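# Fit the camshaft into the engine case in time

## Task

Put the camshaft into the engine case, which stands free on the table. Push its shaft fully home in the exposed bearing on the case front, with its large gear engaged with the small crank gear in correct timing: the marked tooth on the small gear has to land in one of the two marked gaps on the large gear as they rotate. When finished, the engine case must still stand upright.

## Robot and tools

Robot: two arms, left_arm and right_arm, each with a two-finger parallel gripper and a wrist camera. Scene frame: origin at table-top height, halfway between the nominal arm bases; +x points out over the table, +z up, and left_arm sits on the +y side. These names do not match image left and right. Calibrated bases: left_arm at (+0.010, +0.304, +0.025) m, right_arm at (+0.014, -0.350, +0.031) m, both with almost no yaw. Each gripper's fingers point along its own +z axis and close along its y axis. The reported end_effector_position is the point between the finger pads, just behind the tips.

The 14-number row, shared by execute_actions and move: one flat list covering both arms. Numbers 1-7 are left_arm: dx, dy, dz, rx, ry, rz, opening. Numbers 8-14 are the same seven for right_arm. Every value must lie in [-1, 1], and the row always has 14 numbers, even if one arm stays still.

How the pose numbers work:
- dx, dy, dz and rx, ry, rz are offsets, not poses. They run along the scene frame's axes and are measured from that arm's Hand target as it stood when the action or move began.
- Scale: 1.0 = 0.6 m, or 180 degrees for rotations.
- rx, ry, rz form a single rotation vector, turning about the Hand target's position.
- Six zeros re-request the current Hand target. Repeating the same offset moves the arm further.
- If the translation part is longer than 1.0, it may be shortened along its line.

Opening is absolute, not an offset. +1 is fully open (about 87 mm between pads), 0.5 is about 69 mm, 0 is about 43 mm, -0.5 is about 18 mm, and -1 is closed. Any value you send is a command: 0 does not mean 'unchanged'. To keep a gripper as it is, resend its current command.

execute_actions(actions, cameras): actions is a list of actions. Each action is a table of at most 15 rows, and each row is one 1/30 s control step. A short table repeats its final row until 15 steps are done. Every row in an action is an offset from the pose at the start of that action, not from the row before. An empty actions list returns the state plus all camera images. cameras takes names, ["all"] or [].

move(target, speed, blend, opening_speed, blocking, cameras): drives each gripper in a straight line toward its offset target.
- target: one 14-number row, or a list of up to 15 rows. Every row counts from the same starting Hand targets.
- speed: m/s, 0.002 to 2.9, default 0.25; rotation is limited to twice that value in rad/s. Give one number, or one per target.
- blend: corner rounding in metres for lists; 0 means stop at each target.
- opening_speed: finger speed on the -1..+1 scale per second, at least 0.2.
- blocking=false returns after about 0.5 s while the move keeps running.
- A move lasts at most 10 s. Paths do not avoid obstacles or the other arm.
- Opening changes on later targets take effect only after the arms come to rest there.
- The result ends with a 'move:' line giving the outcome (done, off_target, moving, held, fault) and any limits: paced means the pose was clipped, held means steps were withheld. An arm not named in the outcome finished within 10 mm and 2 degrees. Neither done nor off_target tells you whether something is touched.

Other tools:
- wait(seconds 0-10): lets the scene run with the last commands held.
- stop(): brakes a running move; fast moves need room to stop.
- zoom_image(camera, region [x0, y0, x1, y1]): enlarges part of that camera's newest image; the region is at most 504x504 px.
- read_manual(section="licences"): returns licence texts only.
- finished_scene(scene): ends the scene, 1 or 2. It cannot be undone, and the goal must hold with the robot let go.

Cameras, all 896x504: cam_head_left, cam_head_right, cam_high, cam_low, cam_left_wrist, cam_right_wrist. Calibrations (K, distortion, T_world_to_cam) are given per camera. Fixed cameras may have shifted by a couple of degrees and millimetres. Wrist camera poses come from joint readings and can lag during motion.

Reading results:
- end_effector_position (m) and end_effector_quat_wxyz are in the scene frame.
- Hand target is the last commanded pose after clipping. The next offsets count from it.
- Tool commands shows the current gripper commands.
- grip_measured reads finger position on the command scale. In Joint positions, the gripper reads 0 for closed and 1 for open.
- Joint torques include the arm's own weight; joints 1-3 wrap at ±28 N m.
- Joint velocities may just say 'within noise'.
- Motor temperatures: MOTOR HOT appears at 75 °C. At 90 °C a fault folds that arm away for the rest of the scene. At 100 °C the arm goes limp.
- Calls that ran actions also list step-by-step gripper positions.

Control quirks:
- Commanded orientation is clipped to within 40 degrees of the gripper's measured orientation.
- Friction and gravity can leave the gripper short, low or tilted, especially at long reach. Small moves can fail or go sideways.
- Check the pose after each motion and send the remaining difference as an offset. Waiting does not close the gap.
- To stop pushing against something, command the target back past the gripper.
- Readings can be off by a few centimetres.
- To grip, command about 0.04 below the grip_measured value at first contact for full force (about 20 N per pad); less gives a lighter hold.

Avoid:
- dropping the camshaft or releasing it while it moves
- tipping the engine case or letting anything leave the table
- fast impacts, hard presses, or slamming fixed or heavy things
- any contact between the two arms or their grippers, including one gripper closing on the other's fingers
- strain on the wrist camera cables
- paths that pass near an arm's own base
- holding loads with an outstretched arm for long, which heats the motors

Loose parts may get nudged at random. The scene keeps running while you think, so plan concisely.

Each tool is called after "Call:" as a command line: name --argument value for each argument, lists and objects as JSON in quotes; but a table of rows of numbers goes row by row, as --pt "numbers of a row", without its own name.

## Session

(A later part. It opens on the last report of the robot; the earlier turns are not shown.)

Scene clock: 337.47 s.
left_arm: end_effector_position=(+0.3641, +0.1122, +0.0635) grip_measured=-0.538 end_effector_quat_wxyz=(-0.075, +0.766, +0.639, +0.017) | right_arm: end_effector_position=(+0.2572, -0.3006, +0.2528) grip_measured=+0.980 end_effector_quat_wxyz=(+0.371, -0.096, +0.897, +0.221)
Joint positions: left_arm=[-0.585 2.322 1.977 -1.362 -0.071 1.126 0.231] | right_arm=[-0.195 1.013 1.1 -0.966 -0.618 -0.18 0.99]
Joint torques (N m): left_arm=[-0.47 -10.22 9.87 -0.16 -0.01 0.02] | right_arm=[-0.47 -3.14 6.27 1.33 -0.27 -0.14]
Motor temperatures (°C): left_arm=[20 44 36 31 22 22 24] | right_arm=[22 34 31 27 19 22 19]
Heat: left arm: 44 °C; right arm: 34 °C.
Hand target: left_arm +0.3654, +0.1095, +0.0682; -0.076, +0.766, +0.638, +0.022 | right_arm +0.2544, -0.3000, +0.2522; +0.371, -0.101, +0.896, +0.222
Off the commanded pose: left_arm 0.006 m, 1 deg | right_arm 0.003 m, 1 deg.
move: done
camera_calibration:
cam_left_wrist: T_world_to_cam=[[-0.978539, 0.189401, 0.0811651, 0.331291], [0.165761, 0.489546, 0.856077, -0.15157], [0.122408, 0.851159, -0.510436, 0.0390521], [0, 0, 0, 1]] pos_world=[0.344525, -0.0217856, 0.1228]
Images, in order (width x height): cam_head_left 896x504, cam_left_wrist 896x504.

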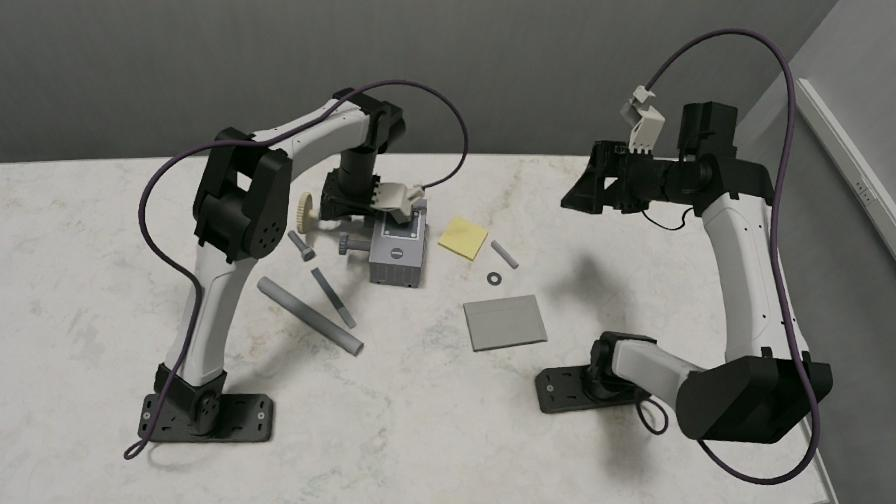

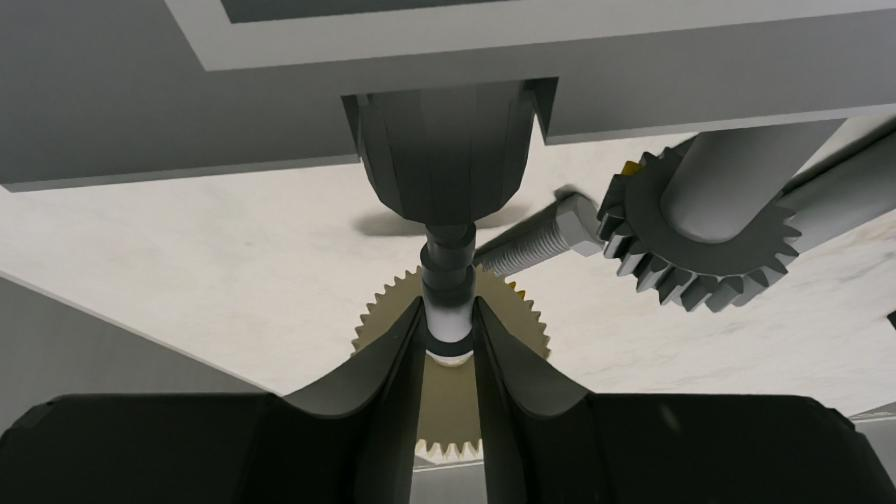

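Call:
move --target '[-0.0025,-0.018,0,0,0,0,-0.95,0,0,0,0,0,0,1]' --speed 0.05 --cameras '["cam_head_left","cam_head_right","cam_left_wrist"]'

Call:
zoom_image --camera "cam_left_wrist" --region '[350, 130, 550, 300]'

Call:
zoom_image --camera "cam_head_left" --region '[330, 190, 410, 250]'

Call:
zoom_image --camera "cam_head_right" --region '[330, 190, 410, 250]'

Scene clock: 350.07 s.
left_arm: end_effector_position=(+0.3626, +0.1008, +0.0636) grip_measured=-0.538 end_effector_quat_wxyz=(-0.075, +0.767, +0.637, +0.019) | right_arm: end_effector_position=(+0.2572, -0.3006, +0.2528) grip_measured=+0.980 end_effector_quat_wxyz=(+0.371, -0.096, +0.897, +0.221)
Joint positions: left_arm=[-0.609 2.349 2.023 -1.383 -0.071 1.105 0.231] | right_arm=[-0.195 1.013 1.1 -0.966 -0.618 -0.18 0.99]
Joint torques (N m): left_arm=[-0.2 -10.43 9.88 -0.19 -0.01 0.01] | right_arm=[-0.51 -3.12 6.27 1.33 -0.26 -0.16]
Heat: left arm: 42 °C; right arm: 33 °C.
Hand target: left_arm +0.3639, +0.0988, +0.0680; -0.077, +0.766, +0.638, +0.022 | right_arm +0.2544, -0.3000, +0.2522; +0.371, -0.101, +0.896, +0.222
Off the commanded pose: left_arm 0.005 m, 0 deg | right_arm 0.003 m, 1 deg.
move: done
camera_calibration:
cam_left_wrist: T_world_to_cam=[[-0.97801, 0.192453, 0.080367, 0.331518], [0.166259, 0.486788, 0.857552, -0.145921], [0.125917, 0.852056, -0.50808, 0.0474372], [0, 0, 0, 1]] pos_world=[0.342515, -0.0331884, 0.122593]
Images, in order (width x height): cam_head_left 896x504, cam_head_right 896x504, cam_left_wrist 896x504.

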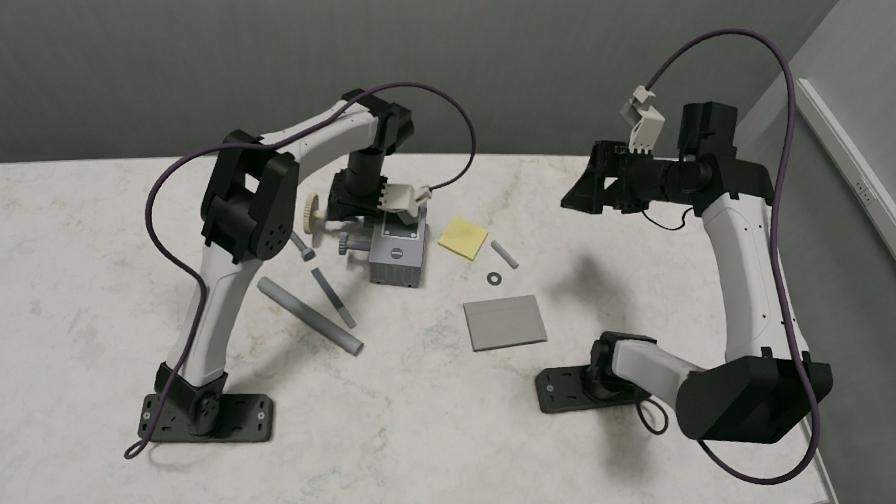

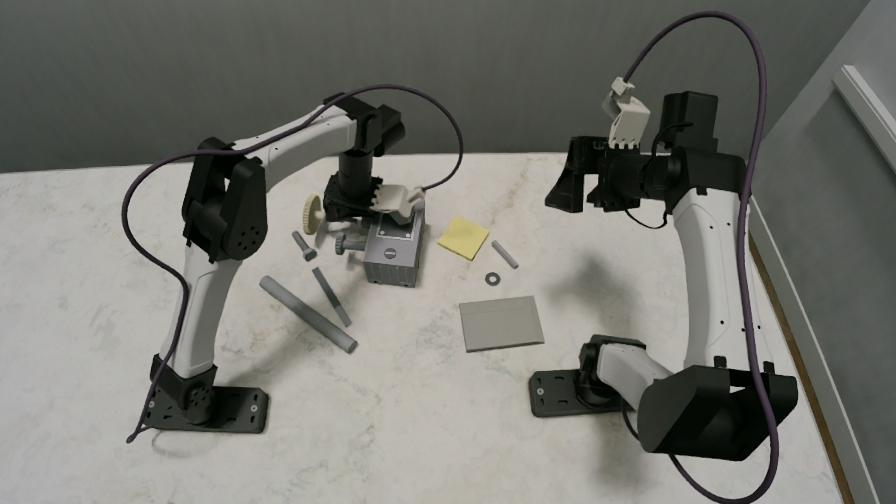

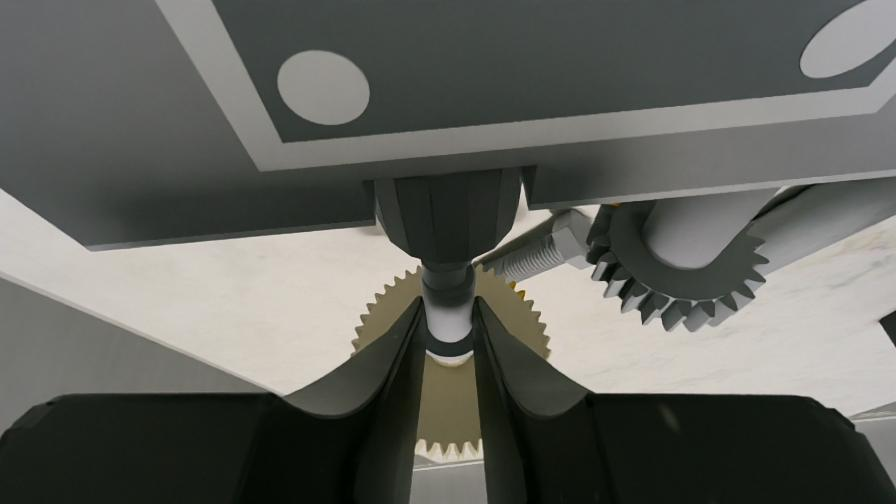

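Scaled by 2.520.

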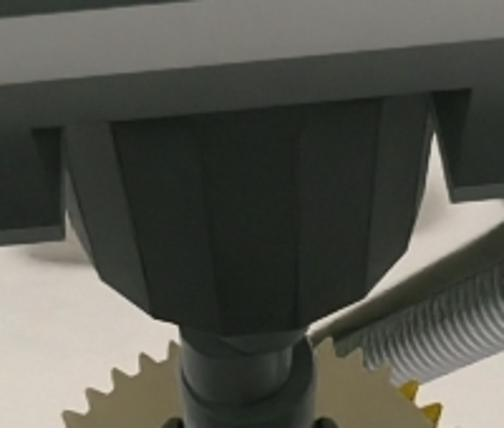

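Scaled by 6.300.

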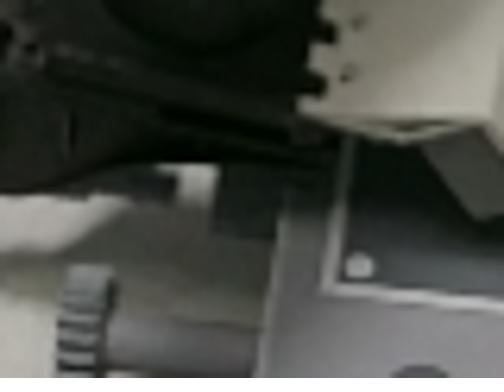

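Scaled by 6.300.

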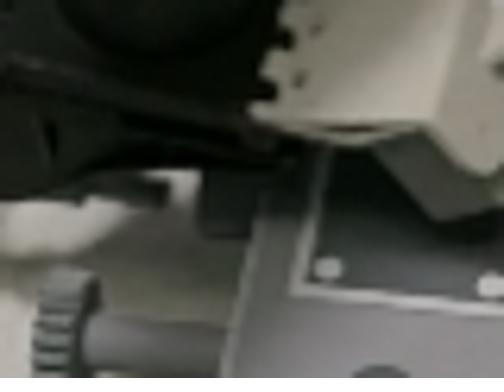

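Call:
move --target '[-0.0033,-0.022,0,0,0,0,-0.95,0,0,0,0,0,0,1]' --speed 0.03 --cameras '["cam_head_left","cam_head_right","cam_left_wrist"]'

Call:
zoom_image --camera "cam_left_wrist" --region '[350, 150, 550, 350]'

Call:
zoom_image --camera "cam_head_left" --region '[330, 190, 410, 250]'

Scene clock: 383.10 s.
left_arm: end_effector_position=(+0.3617, +0.0886, +0.0638) grip_measured=-0.538 end_effector_quat_wxyz=(-0.076, +0.766, +0.638, +0.021) | right_arm: end_effector_position=(+0.2572, -0.3006, +0.2528) grip_measured=+0.980 end_effector_quat_wxyz=(+0.371, -0.096, +0.897, +0.221)
Joint positions: left_arm=[-0.633 2.383 2.084 -1.411 -0.071 1.08 0.231] | right_arm=[-0.195 1.013 1.1 -0.966 -0.618 -0.18 0.99]
Joint torques (N m): left_arm=[-0.51 -10.63 9.94 -0.18 0.06 0.01] | right_arm=[-0.53 -3.11 6.26 1.35 -0.26 -0.15]
Heat: left arm: 44 °C; right arm: 33 °C.
Hand target: left_arm +0.3620, +0.0856, +0.0681; -0.076, +0.766, +0.638, +0.022 | right_arm +0.2544, -0.3000, +0.2522; +0.371, -0.101, +0.896, +0.222
Off the commanded pose: left_arm 0.005 m, 0 deg | right_arm 0.003 m, 1 deg.
move: done
camera_calibration:
cam_left_wrist: T_world_to_cam=[[-0.978409, 0.191047, 0.0788428, 0.333302], [0.163854, 0.484524, 0.859295, -0.139051], [0.125964, 0.853661, -0.505367, 0.0577369], [0, 0, 0, 1]] pos_world=[0.341617, -0.0455904, 0.122386]
Images, in order (width x height): cam_head_left 896x504, cam_head_right 896x504, cam_left_wrist 896x504.

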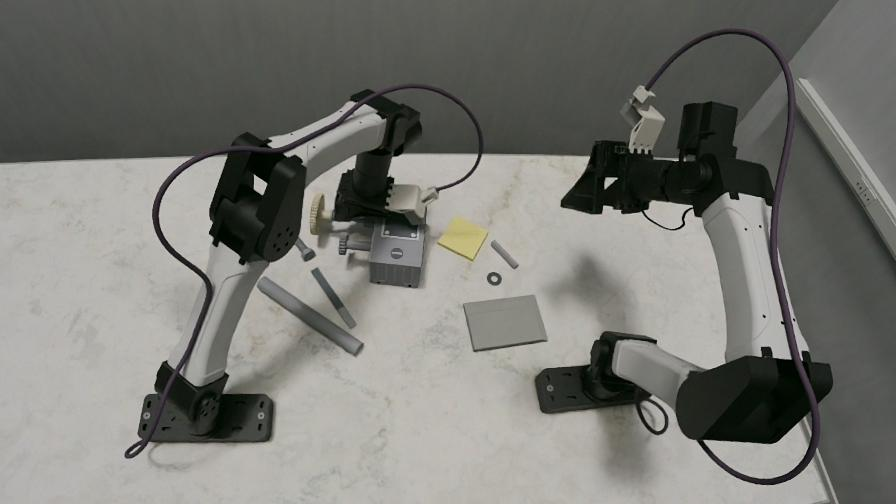

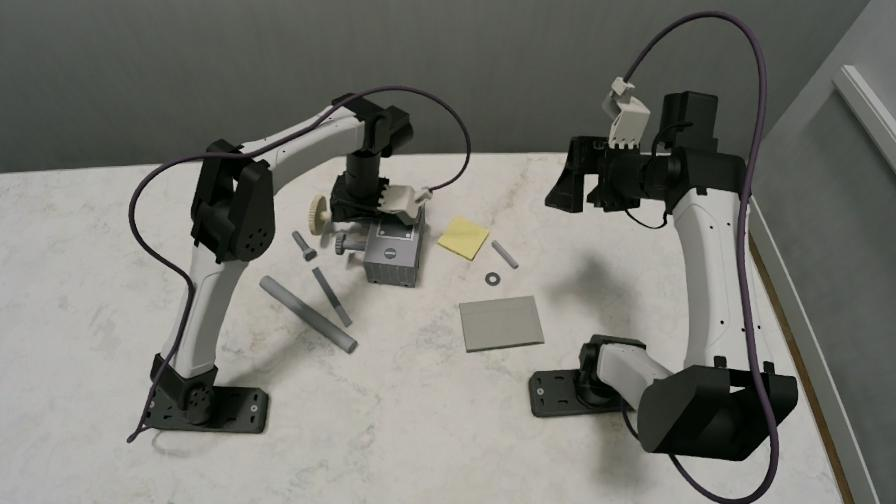

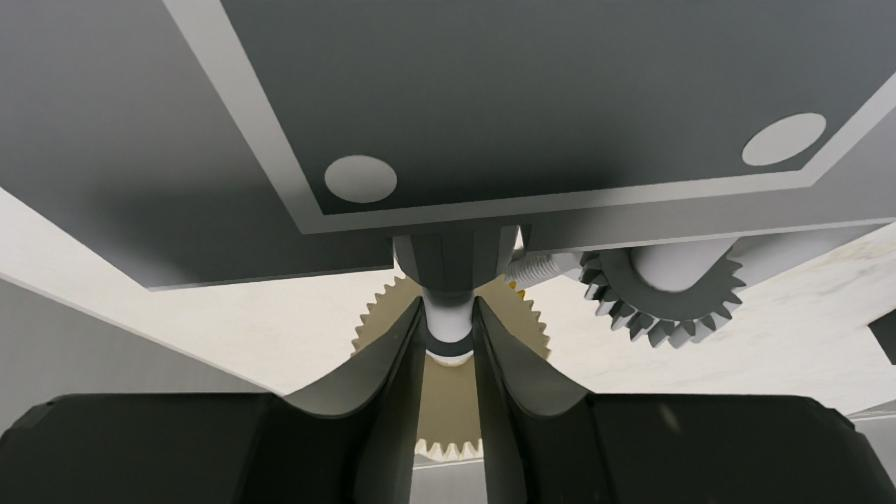

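Scaled by 2.520.

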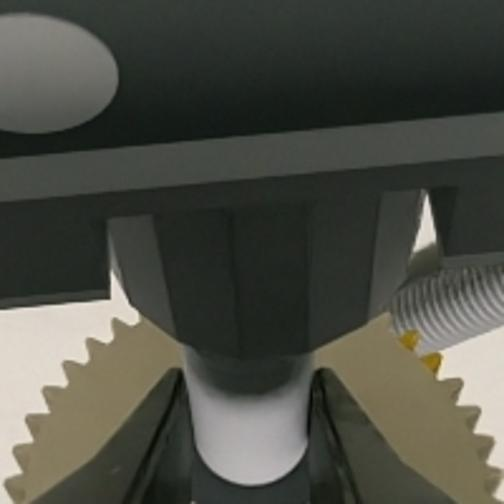

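Scaled by 6.300.

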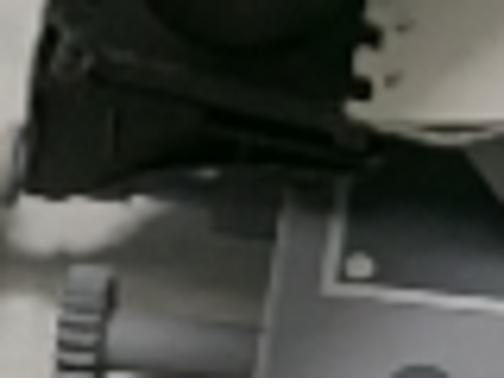

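Call:
move --target '[-0.0045,-0.018,0,0,0,0,-0.95,0,0,0,0,0,0,1]' --speed 0.03 --cameras '["cam_head_left","cam_left_wrist"]'

Call:
zoom_image --camera "cam_left_wrist" --region '[350, 200, 550, 400]'

Call:
zoom_image --camera "cam_head_left" --region '[330, 190, 410, 250]'

Scene clock: 389.10 s.
left_arm: end_effector_position=(+0.3592, +0.0854, +0.0646) grip_measured=-0.538 end_effector_quat_wxyz=(-0.085, +0.762, +0.642, +0.022) | right_arm: end_effector_position=(+0.2572, -0.3006, +0.2528) grip_measured=+0.980 end_effector_quat_wxyz=(+0.371, -0.096, +0.897, +0.221)
Joint positions: left_arm=[-0.643 2.41 2.128 -1.448 -0.075 1.057 0.231] | right_arm=[-0.195 1.013 1.1 -0.966 -0.618 -0.18 0.99]
Joint torques (N m): left_arm=[-1.47 -10.78 10.21 -0.06 0.09 0.03] | right_arm=[-0.5 -3.1 6.23 1.33 -0.26 -0.14]
Heat: left arm: 43 °C; right arm: 33 °C.
Hand target: left_arm +0.3592, +0.0748, +0.0681; -0.077, +0.766, +0.638, +0.022 | right_arm +0.2544, -0.3000, +0.2522; +0.371, -0.101, +0.896, +0.222
Off the commanded pose: left_arm 0.011 m, 1 deg | right_arm 0.003 m, 1 deg.
move: off_target (left_arm)
camera_calibration:
cam_left_wrist: T_world_to_cam=[[-0.979708, 0.178564, 0.0910366, 0.332231], [0.166535, 0.472474, 0.865468, -0.138049], [0.111529, 0.863066, -0.492623, 0.0647691], [0, 0, 0, 1]] pos_world=[0.341256, -0.0500001, 0.121138]
Images, in order (width x height): cam_head_left 896x504, cam_left_wrist 896x504.

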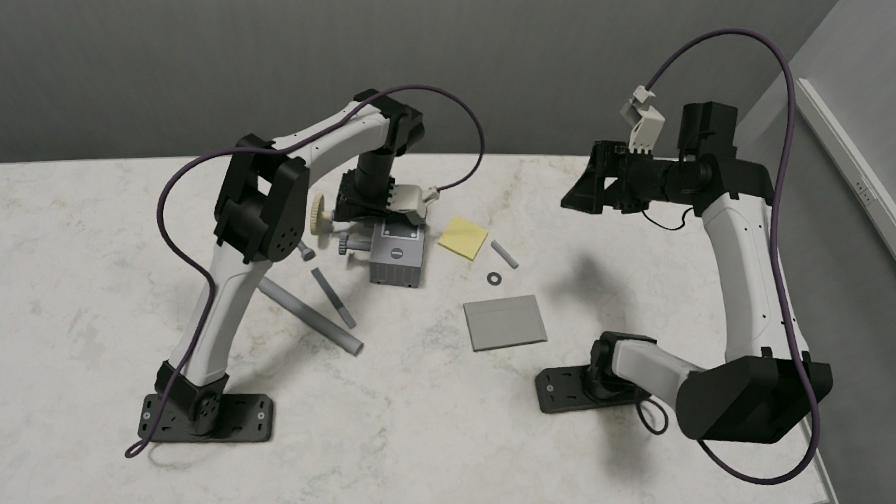

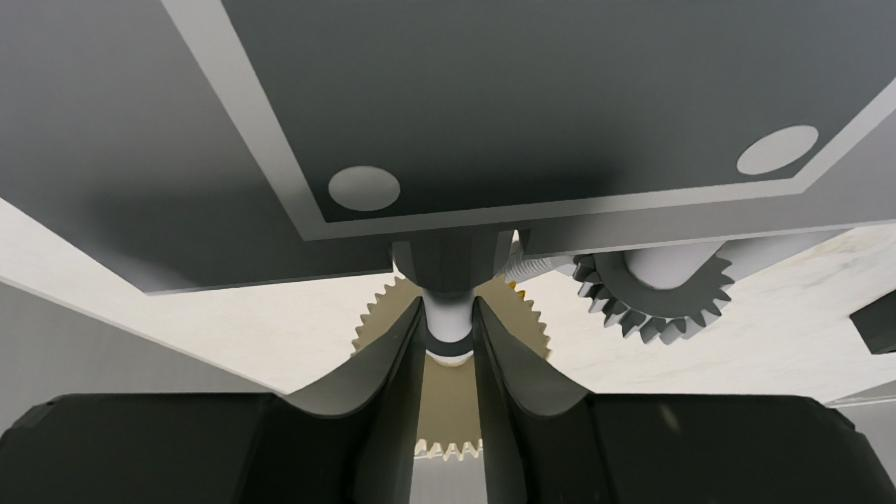

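Scaled by 2.520.

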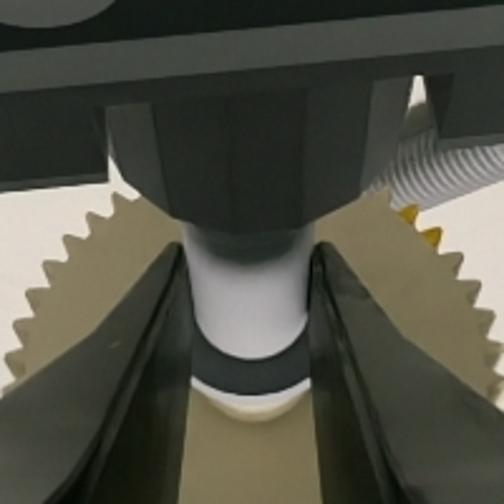

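Scaled by 6.300.

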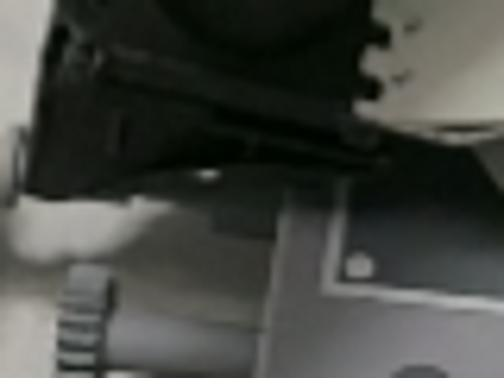

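Call:
move --pt "0 0.003 0 0 0 0 -0.95 0 0 0 0 0 0 1" --pt "0 0.003 -0.004 0 0 0 -0.95 0 0 0 0 0 0 1" --pt "-0.001 -0.002 -0.004 0 0 0 -0.95 0 0 0 0 0 0 1" --speed 0.03

Call:
move --pt "0 0.002 0 0 0 0 -0.95 0 0 0 0 0 0 1" --pt "0 0.002 0.008 0 0 0 -0.95 0 0 0 0 0 0 1" --pt "0 -0.002 0.008 0 0 0 -0.95 0 0 0 0 0 0 1" --speed 0.03

Scene clock: 400.37 s.
left_arm: end_effector_position=(+0.3591, +0.0853, +0.0647) grip_measured=-0.538 end_effector_quat_wxyz=(-0.085, +0.762, +0.642, +0.023) | right_arm: end_effector_position=(+0.2572, -0.3006, +0.2528) grip_measured=+0.980 end_effector_quat_wxyz=(+0.371, -0.096, +0.897, +0.221)
Joint positions: left_arm=[-0.644 2.41 2.128 -1.448 -0.077 1.055 0.231] | right_arm=[-0.195 1.013 1.1 -0.966 -0.618 -0.18 0.99]
Joint torques (N m): left_arm=[-1.65 -10.52 9.52 0.02 0.12 0.02] | right_arm=[-0.44 -3.12 6.28 1.34 -0.26 -0.15]
Heat: left arm: 45 °C; right arm: 32 °C.
Hand target: left_arm +0.3586, +0.0736, +0.0657; -0.077, +0.766, +0.638, +0.022 | right_arm +0.2544, -0.3000, +0.2522; +0.371, -0.101, +0.896, +0.222
Off the commanded pose: left_arm 0.012 m, 1 deg | right_arm 0.003 m, 1 deg.
move: off_target (left_arm)

Scene clock: 402.17 s.
left_arm: end_effector_position=(+0.3595, +0.0774, +0.0670) grip_measured=-0.538 end_effector_quat_wxyz=(-0.077, +0.765, +0.639, +0.024) | right_arm: end_effector_position=(+0.2572, -0.3006, +0.2528) grip_measured=+0.980 end_effector_quat_wxyz=(+0.371, -0.096, +0.897, +0.221)
Joint positions: left_arm=[-0.657 2.416 2.152 -1.451 -0.075 1.053 0.231] | right_arm=[-0.195 1.013 1.1 -0.966 -0.618 -0.18 0.99]
Joint torques (N m): left_arm=[-0.62 -10.74 9.88 -0.16 0.1 0.02] | right_arm=[-0.49 -3.17 6.31 1.33 -0.29 -0.16]
Heat: left arm: 46 °C; right arm: 32 °C.
Hand target: left_arm +0.3587, +0.0724, +0.0705; -0.076, +0.766, +0.638, +0.022 | right_arm +0.2544, -0.3000, +0.2522; +0.371, -0.101, +0.896, +0.222
Off the commanded pose: left_arm 0.006 m, 0 deg | right_arm 0.003 m, 1 deg.
move: done

Call:
move --target '[-0.0025,-0.02,0.001,0,0,0,-0.95,0,0,0,0,0,0,1]' --speed 0.03 --cameras '["cam_head_left","cam_left_wrist"]'

Call:
zoom_image --camera "cam_left_wrist" --region '[350, 200, 550, 400]'

Call:
zoom_image --camera "cam_head_left" --region '[310, 190, 410, 265]'

Scene clock: 411.80 s.
left_arm: end_effector_position=(+0.3584, +0.0722, +0.0674) grip_measured=-0.538 end_effector_quat_wxyz=(-0.086, +0.761, +0.642, +0.023) | right_arm: end_effector_position=(+0.2572, -0.3006, +0.2528) grip_measured=+0.980 end_effector_quat_wxyz=(+0.371, -0.096, +0.897, +0.221)
Joint positions: left_arm=[-0.667 2.457 2.223 -1.499 -0.074 1.031 0.231] | right_arm=[-0.195 1.013 1.1 -0.966 -0.618 -0.18 0.99]
Joint torques (N m): left_arm=[-1.74 -11.1 10.11 -0.07 0.12 0] | right_arm=[-0.5 -3.1 6.24 1.34 -0.27 -0.15]
Heat: left arm: 46 °C; right arm: 32 °C.
Hand target: left_arm +0.3571, +0.0603, +0.0712; -0.076, +0.766, +0.638, +0.022 | right_arm +0.2544, -0.3000, +0.2522; +0.371, -0.101, +0.896, +0.222
Off the commanded pose: left_arm 0.012 m, 1 deg | right_arm 0.003 m, 1 deg.
move: off_target (left_arm)
camera_calibration:
cam_left_wrist: T_world_to_cam=[[-0.980098, 0.17665, 0.0905657, 0.333892], [0.164856, 0.47013, 0.867064, -0.133461], [0.11059, 0.864738, -0.489896, 0.0776695], [0, 0, 0, 1]] pos_world=[0.34066, -0.0634018, 0.12353]
Images, in order (width x height): cam_head_left 896x504, cam_left_wrist 896x504.

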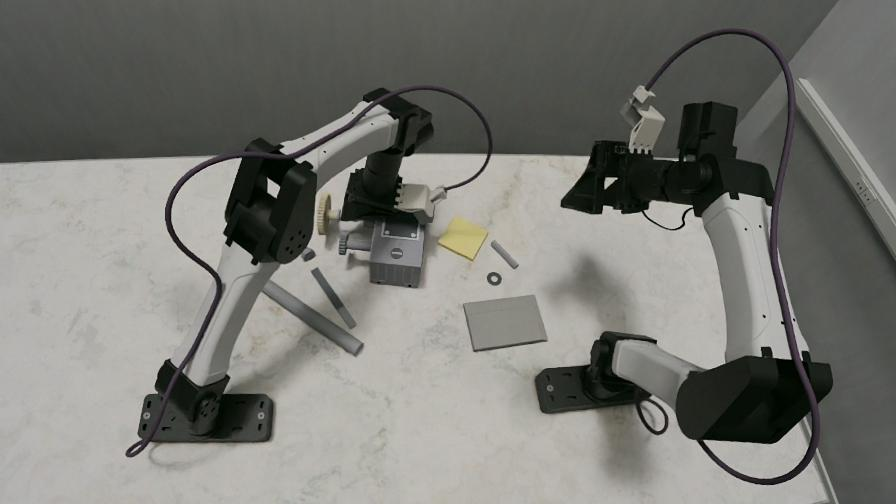

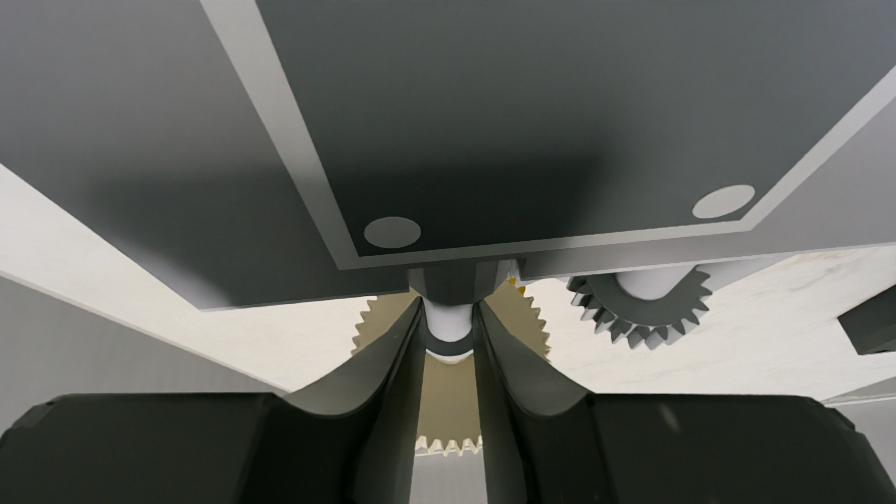

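Scaled by 2.520.

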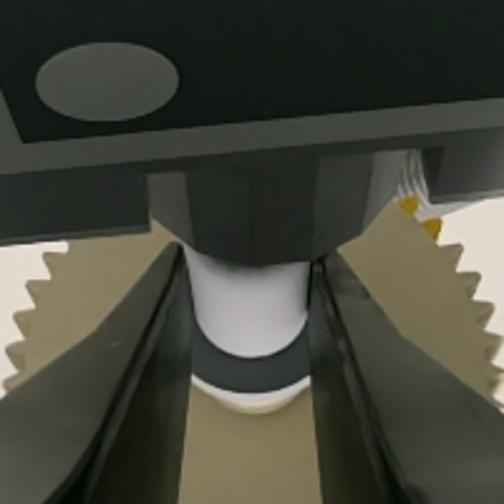

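Scaled by 5.040.

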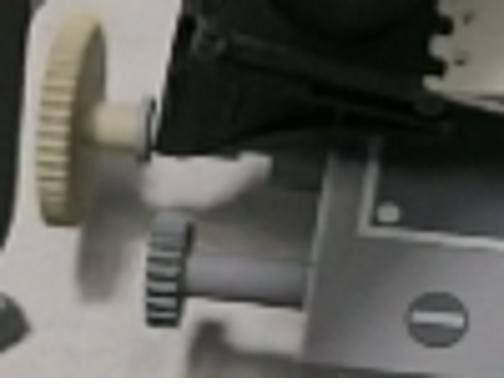

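Call:
move --pt "0 0.007 0 0 0 0 -0.95 0 0 0 0 0 0 1" --pt "0 0.007 0.003 0 0 0 -0.95 0 0 0 0 0 0 1" --pt "-0.001 -0.003 0.003 0 0 0 -0.95 0 0 0 0 0 0 1" --speed 0.03

Call:
move --pt "0 0.007 0 0 0 0 -0.95 0 0 0 0 0 0 1" --pt "-0.002 0.007 0 0 0 0 -0.95 0 0 0 0 0 0 1" --pt "-0.0025 -0.002 0 0 0 0 -0.95 0 0 0 0 0 0 1" --speed 0.03

Call:
move --pt "0.002 0.007 0 0 0 0 -0.95 0 0 0 0 0 0 1" --pt "0.004 0.007 0 0 0 0 -0.95 0 0 0 0 0 0 1" --pt "0.004 -0.002 0 0 0 0 -0.95 0 0 0 0 0 0 1" --speed 0.03

Scene clock: 423.13 s.
left_arm: end_effector_position=(+0.3555, +0.0643, +0.0689) grip_measured=-0.538 end_effector_quat_wxyz=(-0.083, +0.765, +0.638, +0.022) | right_arm: end_effector_position=(+0.2572, -0.3006, +0.2528) grip_measured=+0.980 end_effector_quat_wxyz=(+0.371, -0.096, +0.897, +0.221)
Joint positions: left_arm=[-0.684 2.464 2.244 -1.508 -0.07 1.027 0.231] | right_arm=[-0.195 1.013 1.1 -0.966 -0.618 -0.18 0.99]
Joint torques (N m): left_arm=[-0.47 -11.18 9.89 -0.1 0.07 0.02] | right_arm=[-0.5 -3.14 6.28 1.34 -0.27 -0.15]
Heat: left arm: 44 °C; right arm: 32 °C.
Hand target: left_arm +0.3566, +0.0586, +0.0729; -0.076, +0.766, +0.638, +0.022 | right_arm +0.2544, -0.3000, +0.2522; +0.371, -0.101, +0.896, +0.222
Off the commanded pose: left_arm 0.007 m, 1 deg | right_arm 0.003 m, 1 deg.
move: done

Scene clock: 424.53 s.
left_arm: end_effector_position=(+0.3547, +0.0629, +0.0688) grip_measured=-0.538 end_effector_quat_wxyz=(-0.082, +0.765, +0.638, +0.022) | right_arm: end_effector_position=(+0.2572, -0.3006, +0.2528) grip_measured=+0.980 end_effector_quat_wxyz=(+0.371, -0.096, +0.897, +0.221)
Joint positions: left_arm=[-0.687 2.464 2.244 -1.507 -0.069 1.024 0.231] | right_arm=[-0.195 1.013 1.1 -0.966 -0.618 -0.18 0.99]
Joint torques (N m): left_arm=[-0.47 -11.34 9.65 -0.09 0.1 0] | right_arm=[-0.53 -3.14 6.32 1.32 -0.27 -0.15]
Heat: left arm: 45 °C; right arm: 32 °C.
Hand target: left_arm +0.3551, +0.0574, +0.0729; -0.076, +0.766, +0.638, +0.022 | right_arm +0.2544, -0.3000, +0.2522; +0.371, -0.101, +0.896, +0.222
Off the commanded pose: left_arm 0.007 m, 1 deg | right_arm 0.003 m, 1 deg.
move: done

Scene clock: 426.10 s.
left_arm: end_effector_position=(+0.3560, +0.0612, +0.0682) grip_measured=-0.538 end_effector_quat_wxyz=(-0.083, +0.765, +0.638, +0.021) | right_arm: end_effector_position=(+0.2572, -0.3006, +0.2528) grip_measured=+0.980 end_effector_quat_wxyz=(+0.371, -0.096, +0.897, +0.221)
Joint positions: left_arm=[-0.687 2.479 2.269 -1.518 -0.066 1.024 0.231] | right_arm=[-0.195 1.013 1.1 -0.966 -0.618 -0.18 0.99]
Joint torques (N m): left_arm=[-0.28 -11.33 10.13 -0.13 0.07 0.01] | right_arm=[-0.53 -3.17 6.3 1.35 -0.27 -0.15]
Heat: left arm: 45 °C; right arm: 32 °C.
Hand target: left_arm +0.3575, +0.0562, +0.0729; -0.076, +0.766, +0.638, +0.022 | right_arm +0.2544, -0.3000, +0.2522; +0.371, -0.101, +0.896, +0.222
Off the commanded pose: left_arm 0.007 m, 1 deg | right_arm 0.003 m, 1 deg.
move: done

Call:
move --target '[-0.001,0.003,0,0,0,0,-0.95,0,0,0,0,0,0,1]' --cameras '["cam_low","cam_head_left","cam_left_wrist"]'

Call:
zoom_image --camera "cam_low" --region '[510, 220, 610, 290]'

Call:
zoom_image --camera "cam_head_left" --region '[310, 180, 440, 265]'

Scene clock: 435.30 s.
left_arm: end_effector_position=(+0.3559, +0.0613, +0.0682) grip_measured=-0.538 end_effector_quat_wxyz=(-0.083, +0.765, +0.638, +0.021) | right_arm: end_effector_position=(+0.2572, -0.3006, +0.2528) grip_measured=+0.980 end_effector_quat_wxyz=(+0.371, -0.096, +0.897, +0.221)
Joint positions: left_arm=[-0.687 2.479 2.269 -1.518 -0.066 1.024 0.231] | right_arm=[-0.195 1.013 1.1 -0.966 -0.618 -0.18 0.99]
Joint torques (N m): left_arm=[-0.18 -12.01 8.59 -0.05 0.05 0.06] | right_arm=[-0.43 -3.14 6.27 1.33 -0.25 -0.15]
Heat: left arm: 45 °C; right arm: 32 °C.
Hand target: left_arm +0.3569, +0.0580, +0.0729; -0.076, +0.766, +0.638, +0.022 | right_arm +0.2544, -0.3000, +0.2522; +0.371, -0.101, +0.896, +0.222
Off the commanded pose: left_arm 0.006 m, 1 deg | right_arm 0.003 m, 1 deg.
move: done
camera_calibration:
cam_left_wrist: T_world_to_cam=[[-0.977979, 0.188607, 0.0893606, 0.331806], [0.170527, 0.47527, 0.863156, -0.130646], [0.120327, 0.859387, -0.496967, 0.0851882], [0, 0, 0, 1]] pos_world=[0.336528, -0.0736986, 0.125453]
Images, in order (width x height): cam_head_left 896x504, cam_low 896x504, cam_left_wrist 896x504.

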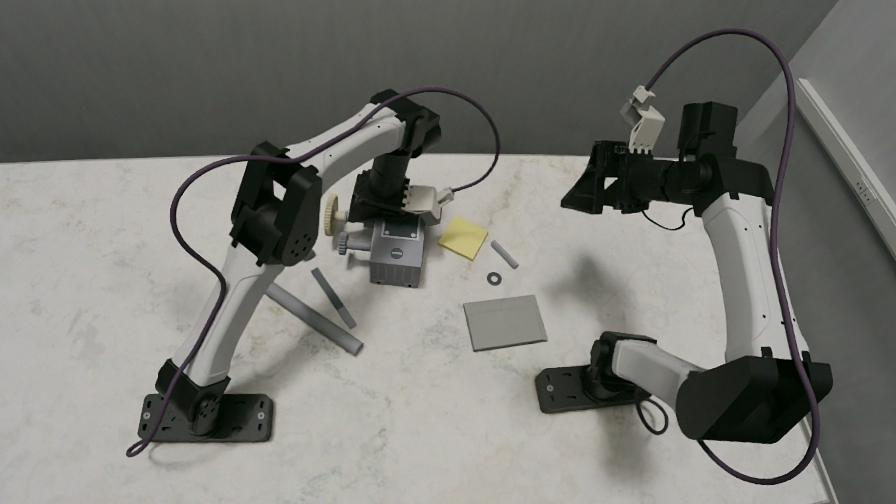

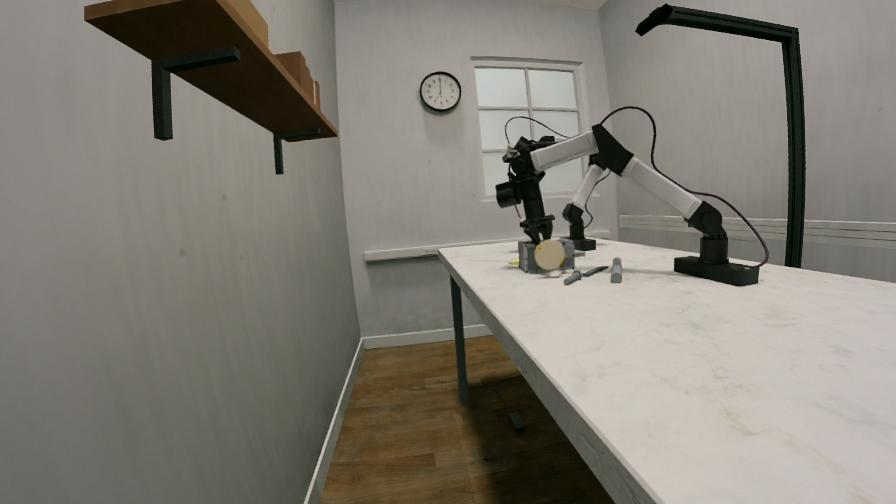

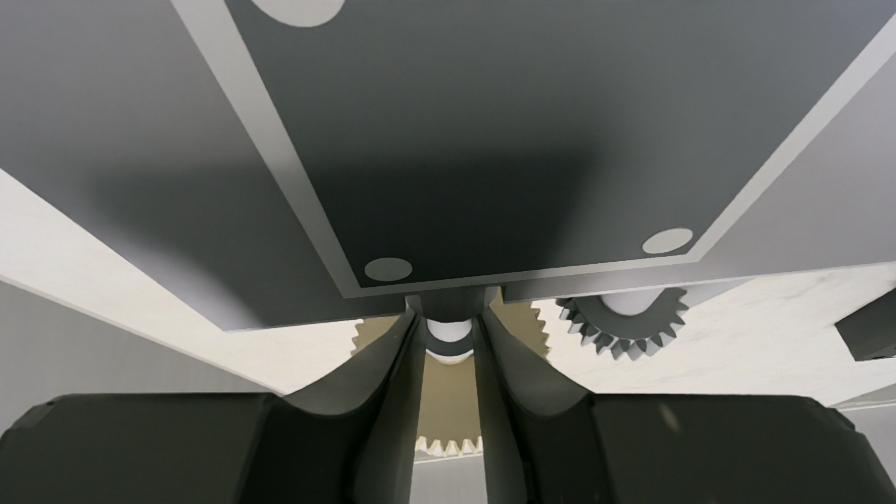

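Scaled by 5.040.

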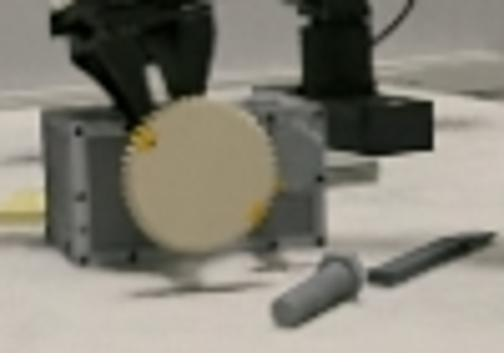

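Scaled by 3.877.

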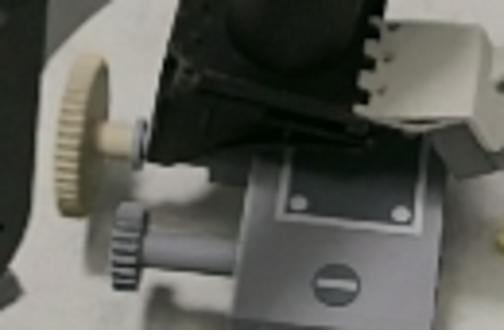

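Call:
move --target '[0,0,0.002,0.007,0.0455,0,-0.95,0,0,0,0,0,0,1]' --speed 0.05

Call:
move --target '[0,0,0.0015,0.0045,0.0285,0,-0.95,0,0,0,0,0,0,1]' --speed 0.05 --cameras '["cam_low","cam_head_left","cam_left_wrist"]'

Call:
zoom_image --camera "cam_low" --region '[510, 220, 610, 290]'

Call:
zoom_image --camera "cam_head_left" --region '[310, 180, 440, 265]'

Scene clock: 443.80 s.
left_arm: end_effector_position=(+0.3539, +0.0596, +0.0671) grip_measured=-0.538 end_effector_quat_wxyz=(-0.086, +0.770, +0.632, -0.005) | right_arm: end_effector_position=(+0.2572, -0.3006, +0.2528) grip_measured=+0.980 end_effector_quat_wxyz=(+0.371, -0.096, +0.897, +0.221)
Joint positions: left_arm=[-0.676 2.498 2.305 -1.55 -0.019 1.054 0.231] | right_arm=[-0.195 1.013 1.1 -0.966 -0.618 -0.18 0.99]
Joint torques (N m): left_arm=[0.83 -12.08 9.51 -0.16 0.22 0.22] | right_arm=[-0.53 -3.11 6.26 1.33 -0.28 -0.16]
Heat: left arm: 45 °C; right arm: 32 °C.
Hand target: left_arm +0.3569, +0.0580, +0.0741; -0.130, +0.765, +0.631, -0.026 | right_arm +0.2544, -0.3000, +0.2522; +0.371, -0.101, +0.896, +0.222
Off the commanded pose: left_arm 0.008 m, 6 deg | right_arm 0.003 m, 1 deg.
joint sent to its limit (left arm) — joint 4 (wrist pitch), lower limit. The joint targets are off in orientation, not in position.
move: off_target (left_arm)

Scene clock: 445.97 s.
left_arm: end_effector_position=(+0.3544, +0.0606, +0.0668) grip_measured=-0.538 end_effector_quat_wxyz=(-0.085, +0.772, +0.629, -0.020) | right_arm: end_effector_position=(+0.2572, -0.3006, +0.2528) grip_measured=+0.980 end_effector_quat_wxyz=(+0.371, -0.096, +0.897, +0.221)
Joint positions: left_arm=[-0.663 2.498 2.308 -1.554 0.008 1.077 0.231] | right_arm=[-0.195 1.013 1.1 -0.966 -0.618 -0.18 0.99]
Joint torques (N m): left_arm=[0.79 -12.72 8.84 -0.13 0.27 0.29] | right_arm=[-0.5 -3.17 6.31 1.34 -0.27 -0.16]
Heat: left arm: 46 °C; right arm: 32 °C.
Hand target: left_arm +0.3568, +0.0580, +0.0750; -0.164, +0.762, +0.624, -0.056 | right_arm +0.2544, -0.3000, +0.2522; +0.371, -0.101, +0.896, +0.222
Off the commanded pose: left_arm 0.009 m, 10 deg | right_arm 0.003 m, 1 deg.
joint sent to its limit (left arm) — joint 4 (wrist pitch), lower limit. The joint targets are off in orientation, not in position.
move: off_target (left_arm)
camera_calibration:
cam_left_wrist: T_world_to_cam=[[-0.966969, 0.210135, 0.144268, 0.321776], [0.234821, 0.514252, 0.824866, -0.151514], [0.0991433, 0.831498, -0.54661, 0.0977291], [0, 0, 0, 1]] pos_world=[0.337037, -0.0709615, 0.131977]
Images, in order (width x height): cam_head_left 896x504, cam_low 896x504, cam_left_wrist 896x504.

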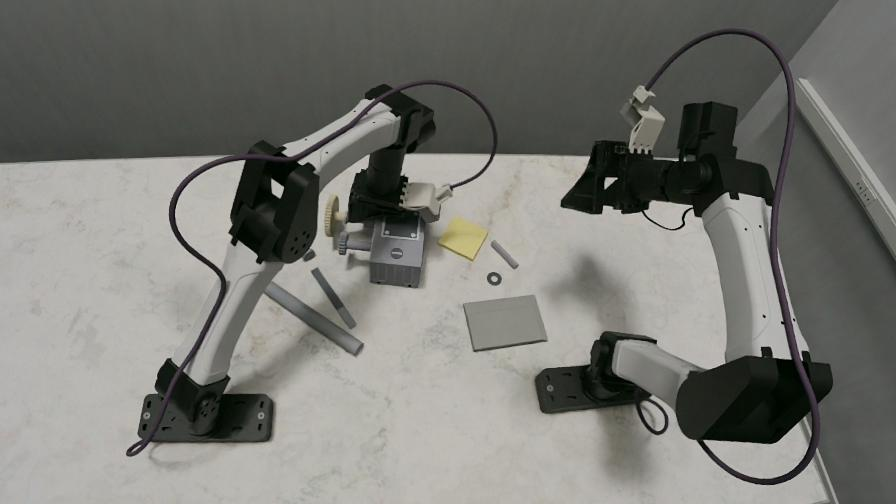

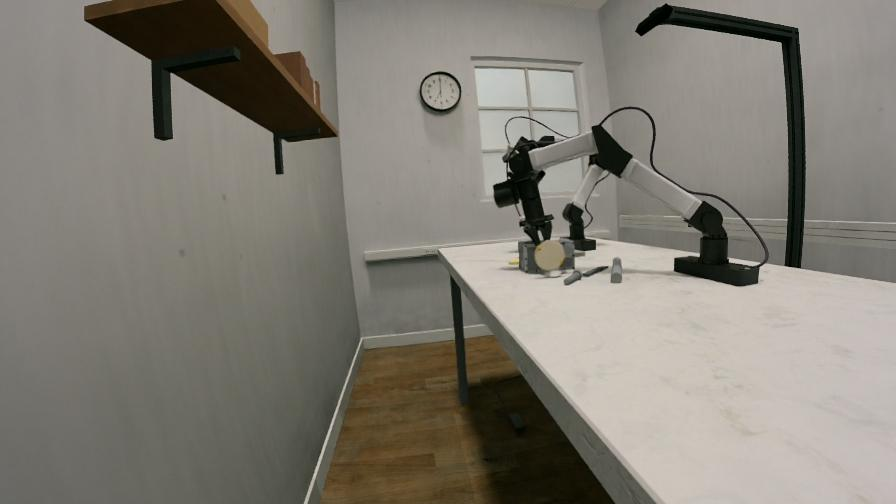

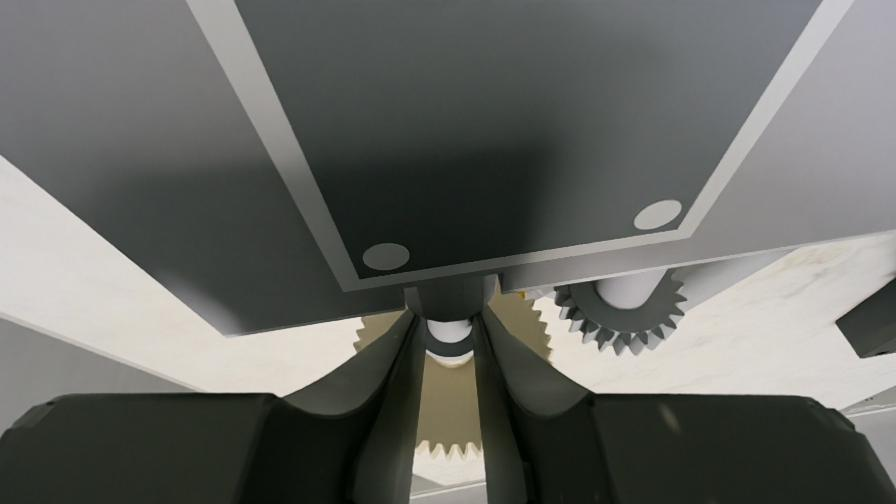

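Scaled by 5.040.

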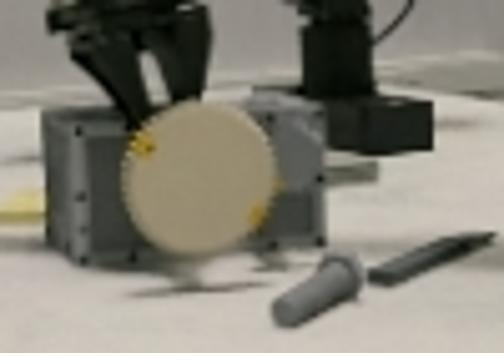

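Scaled by 3.877.

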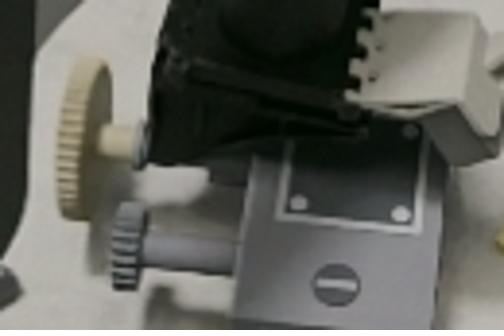

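Call:
move --target '[0,0,0,0,0,0,-0.3,0,0,0,0,0,0,1]' --opening_speed 0.5 --cameras '["cam_low","cam_left_wrist"]'

Call:
zoom_image --camera "cam_low" --region '[510, 220, 610, 290]'

Scene clock: 453.70 s.
left_arm: end_effector_position=(+0.3535, +0.0602, +0.0667) grip_measured=-0.300 end_effector_quat_wxyz=(-0.086, +0.775, +0.626, -0.024) | right_arm: end_effector_position=(+0.2572, -0.3006, +0.2528) grip_measured=+0.980 end_effector_quat_wxyz=(+0.371, -0.096, +0.897, +0.221)
Joint positions: left_arm=[-0.663 2.498 2.308 -1.558 0.014 1.086 0.35] | right_arm=[-0.195 1.013 1.1 -0.966 -0.618 -0.18 0.99]
Joint torques (N m): left_arm=[0.83 -12.71 8.84 -0.12 0.23 0.17] | right_arm=[-0.53 -3.17 6.28 1.34 -0.27 -0.13]
Motor temperatures (°C): left_arm=[20 49 39 28 22 22 24] | right_arm=[22 32 31 28 19 22 19]
Heat: left arm: 49 °C; right arm: 32 °C.
Hand target: left_arm +0.3568, +0.0580, +0.0749; -0.164, +0.762, +0.624, -0.056 | right_arm +0.2544, -0.3000, +0.2522; +0.371, -0.101, +0.896, +0.222
Off the commanded pose: left_arm 0.009 m, 10 deg | right_arm 0.003 m, 1 deg.
joint sent to its limit (left arm) — joint 4 (wrist pitch), lower limit. The joint targets are off in orientation, not in position.
move: off_target (left_arm)
camera_calibration:
cam_left_wrist: T_world_to_cam=[[-0.964158, 0.218388, 0.150682, 0.31903], [0.245061, 0.51529, 0.821232, -0.154459], [0.101703, 0.828724, -0.55034, 0.0975946], [0, 0, 0, 1]] pos_world=[0.335522, -0.0709602, 0.132485]
Images, in order (width x height): cam_low 896x504, cam_left_wrist 896x504.

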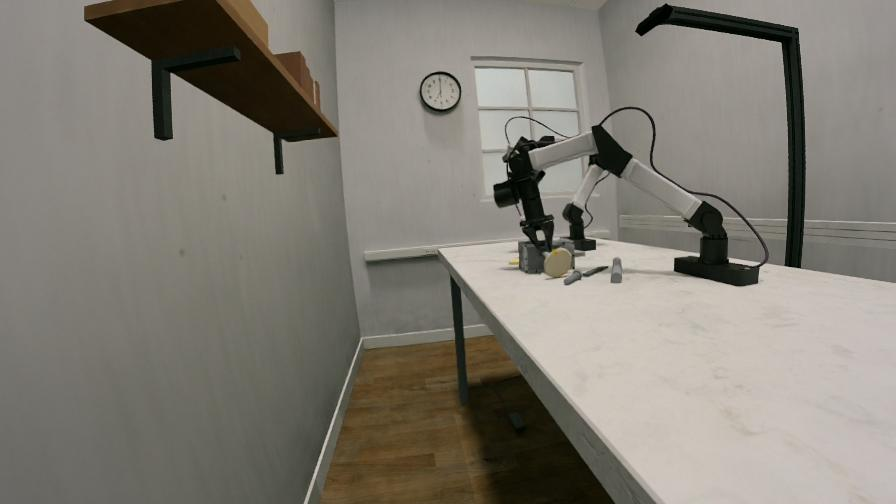

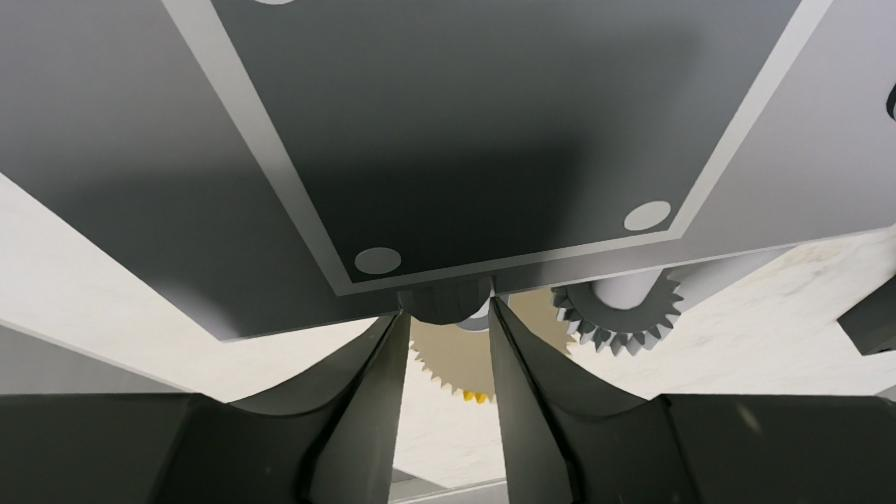

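Scaled by 5.040.

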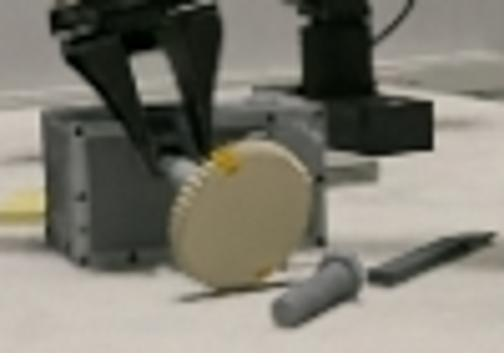

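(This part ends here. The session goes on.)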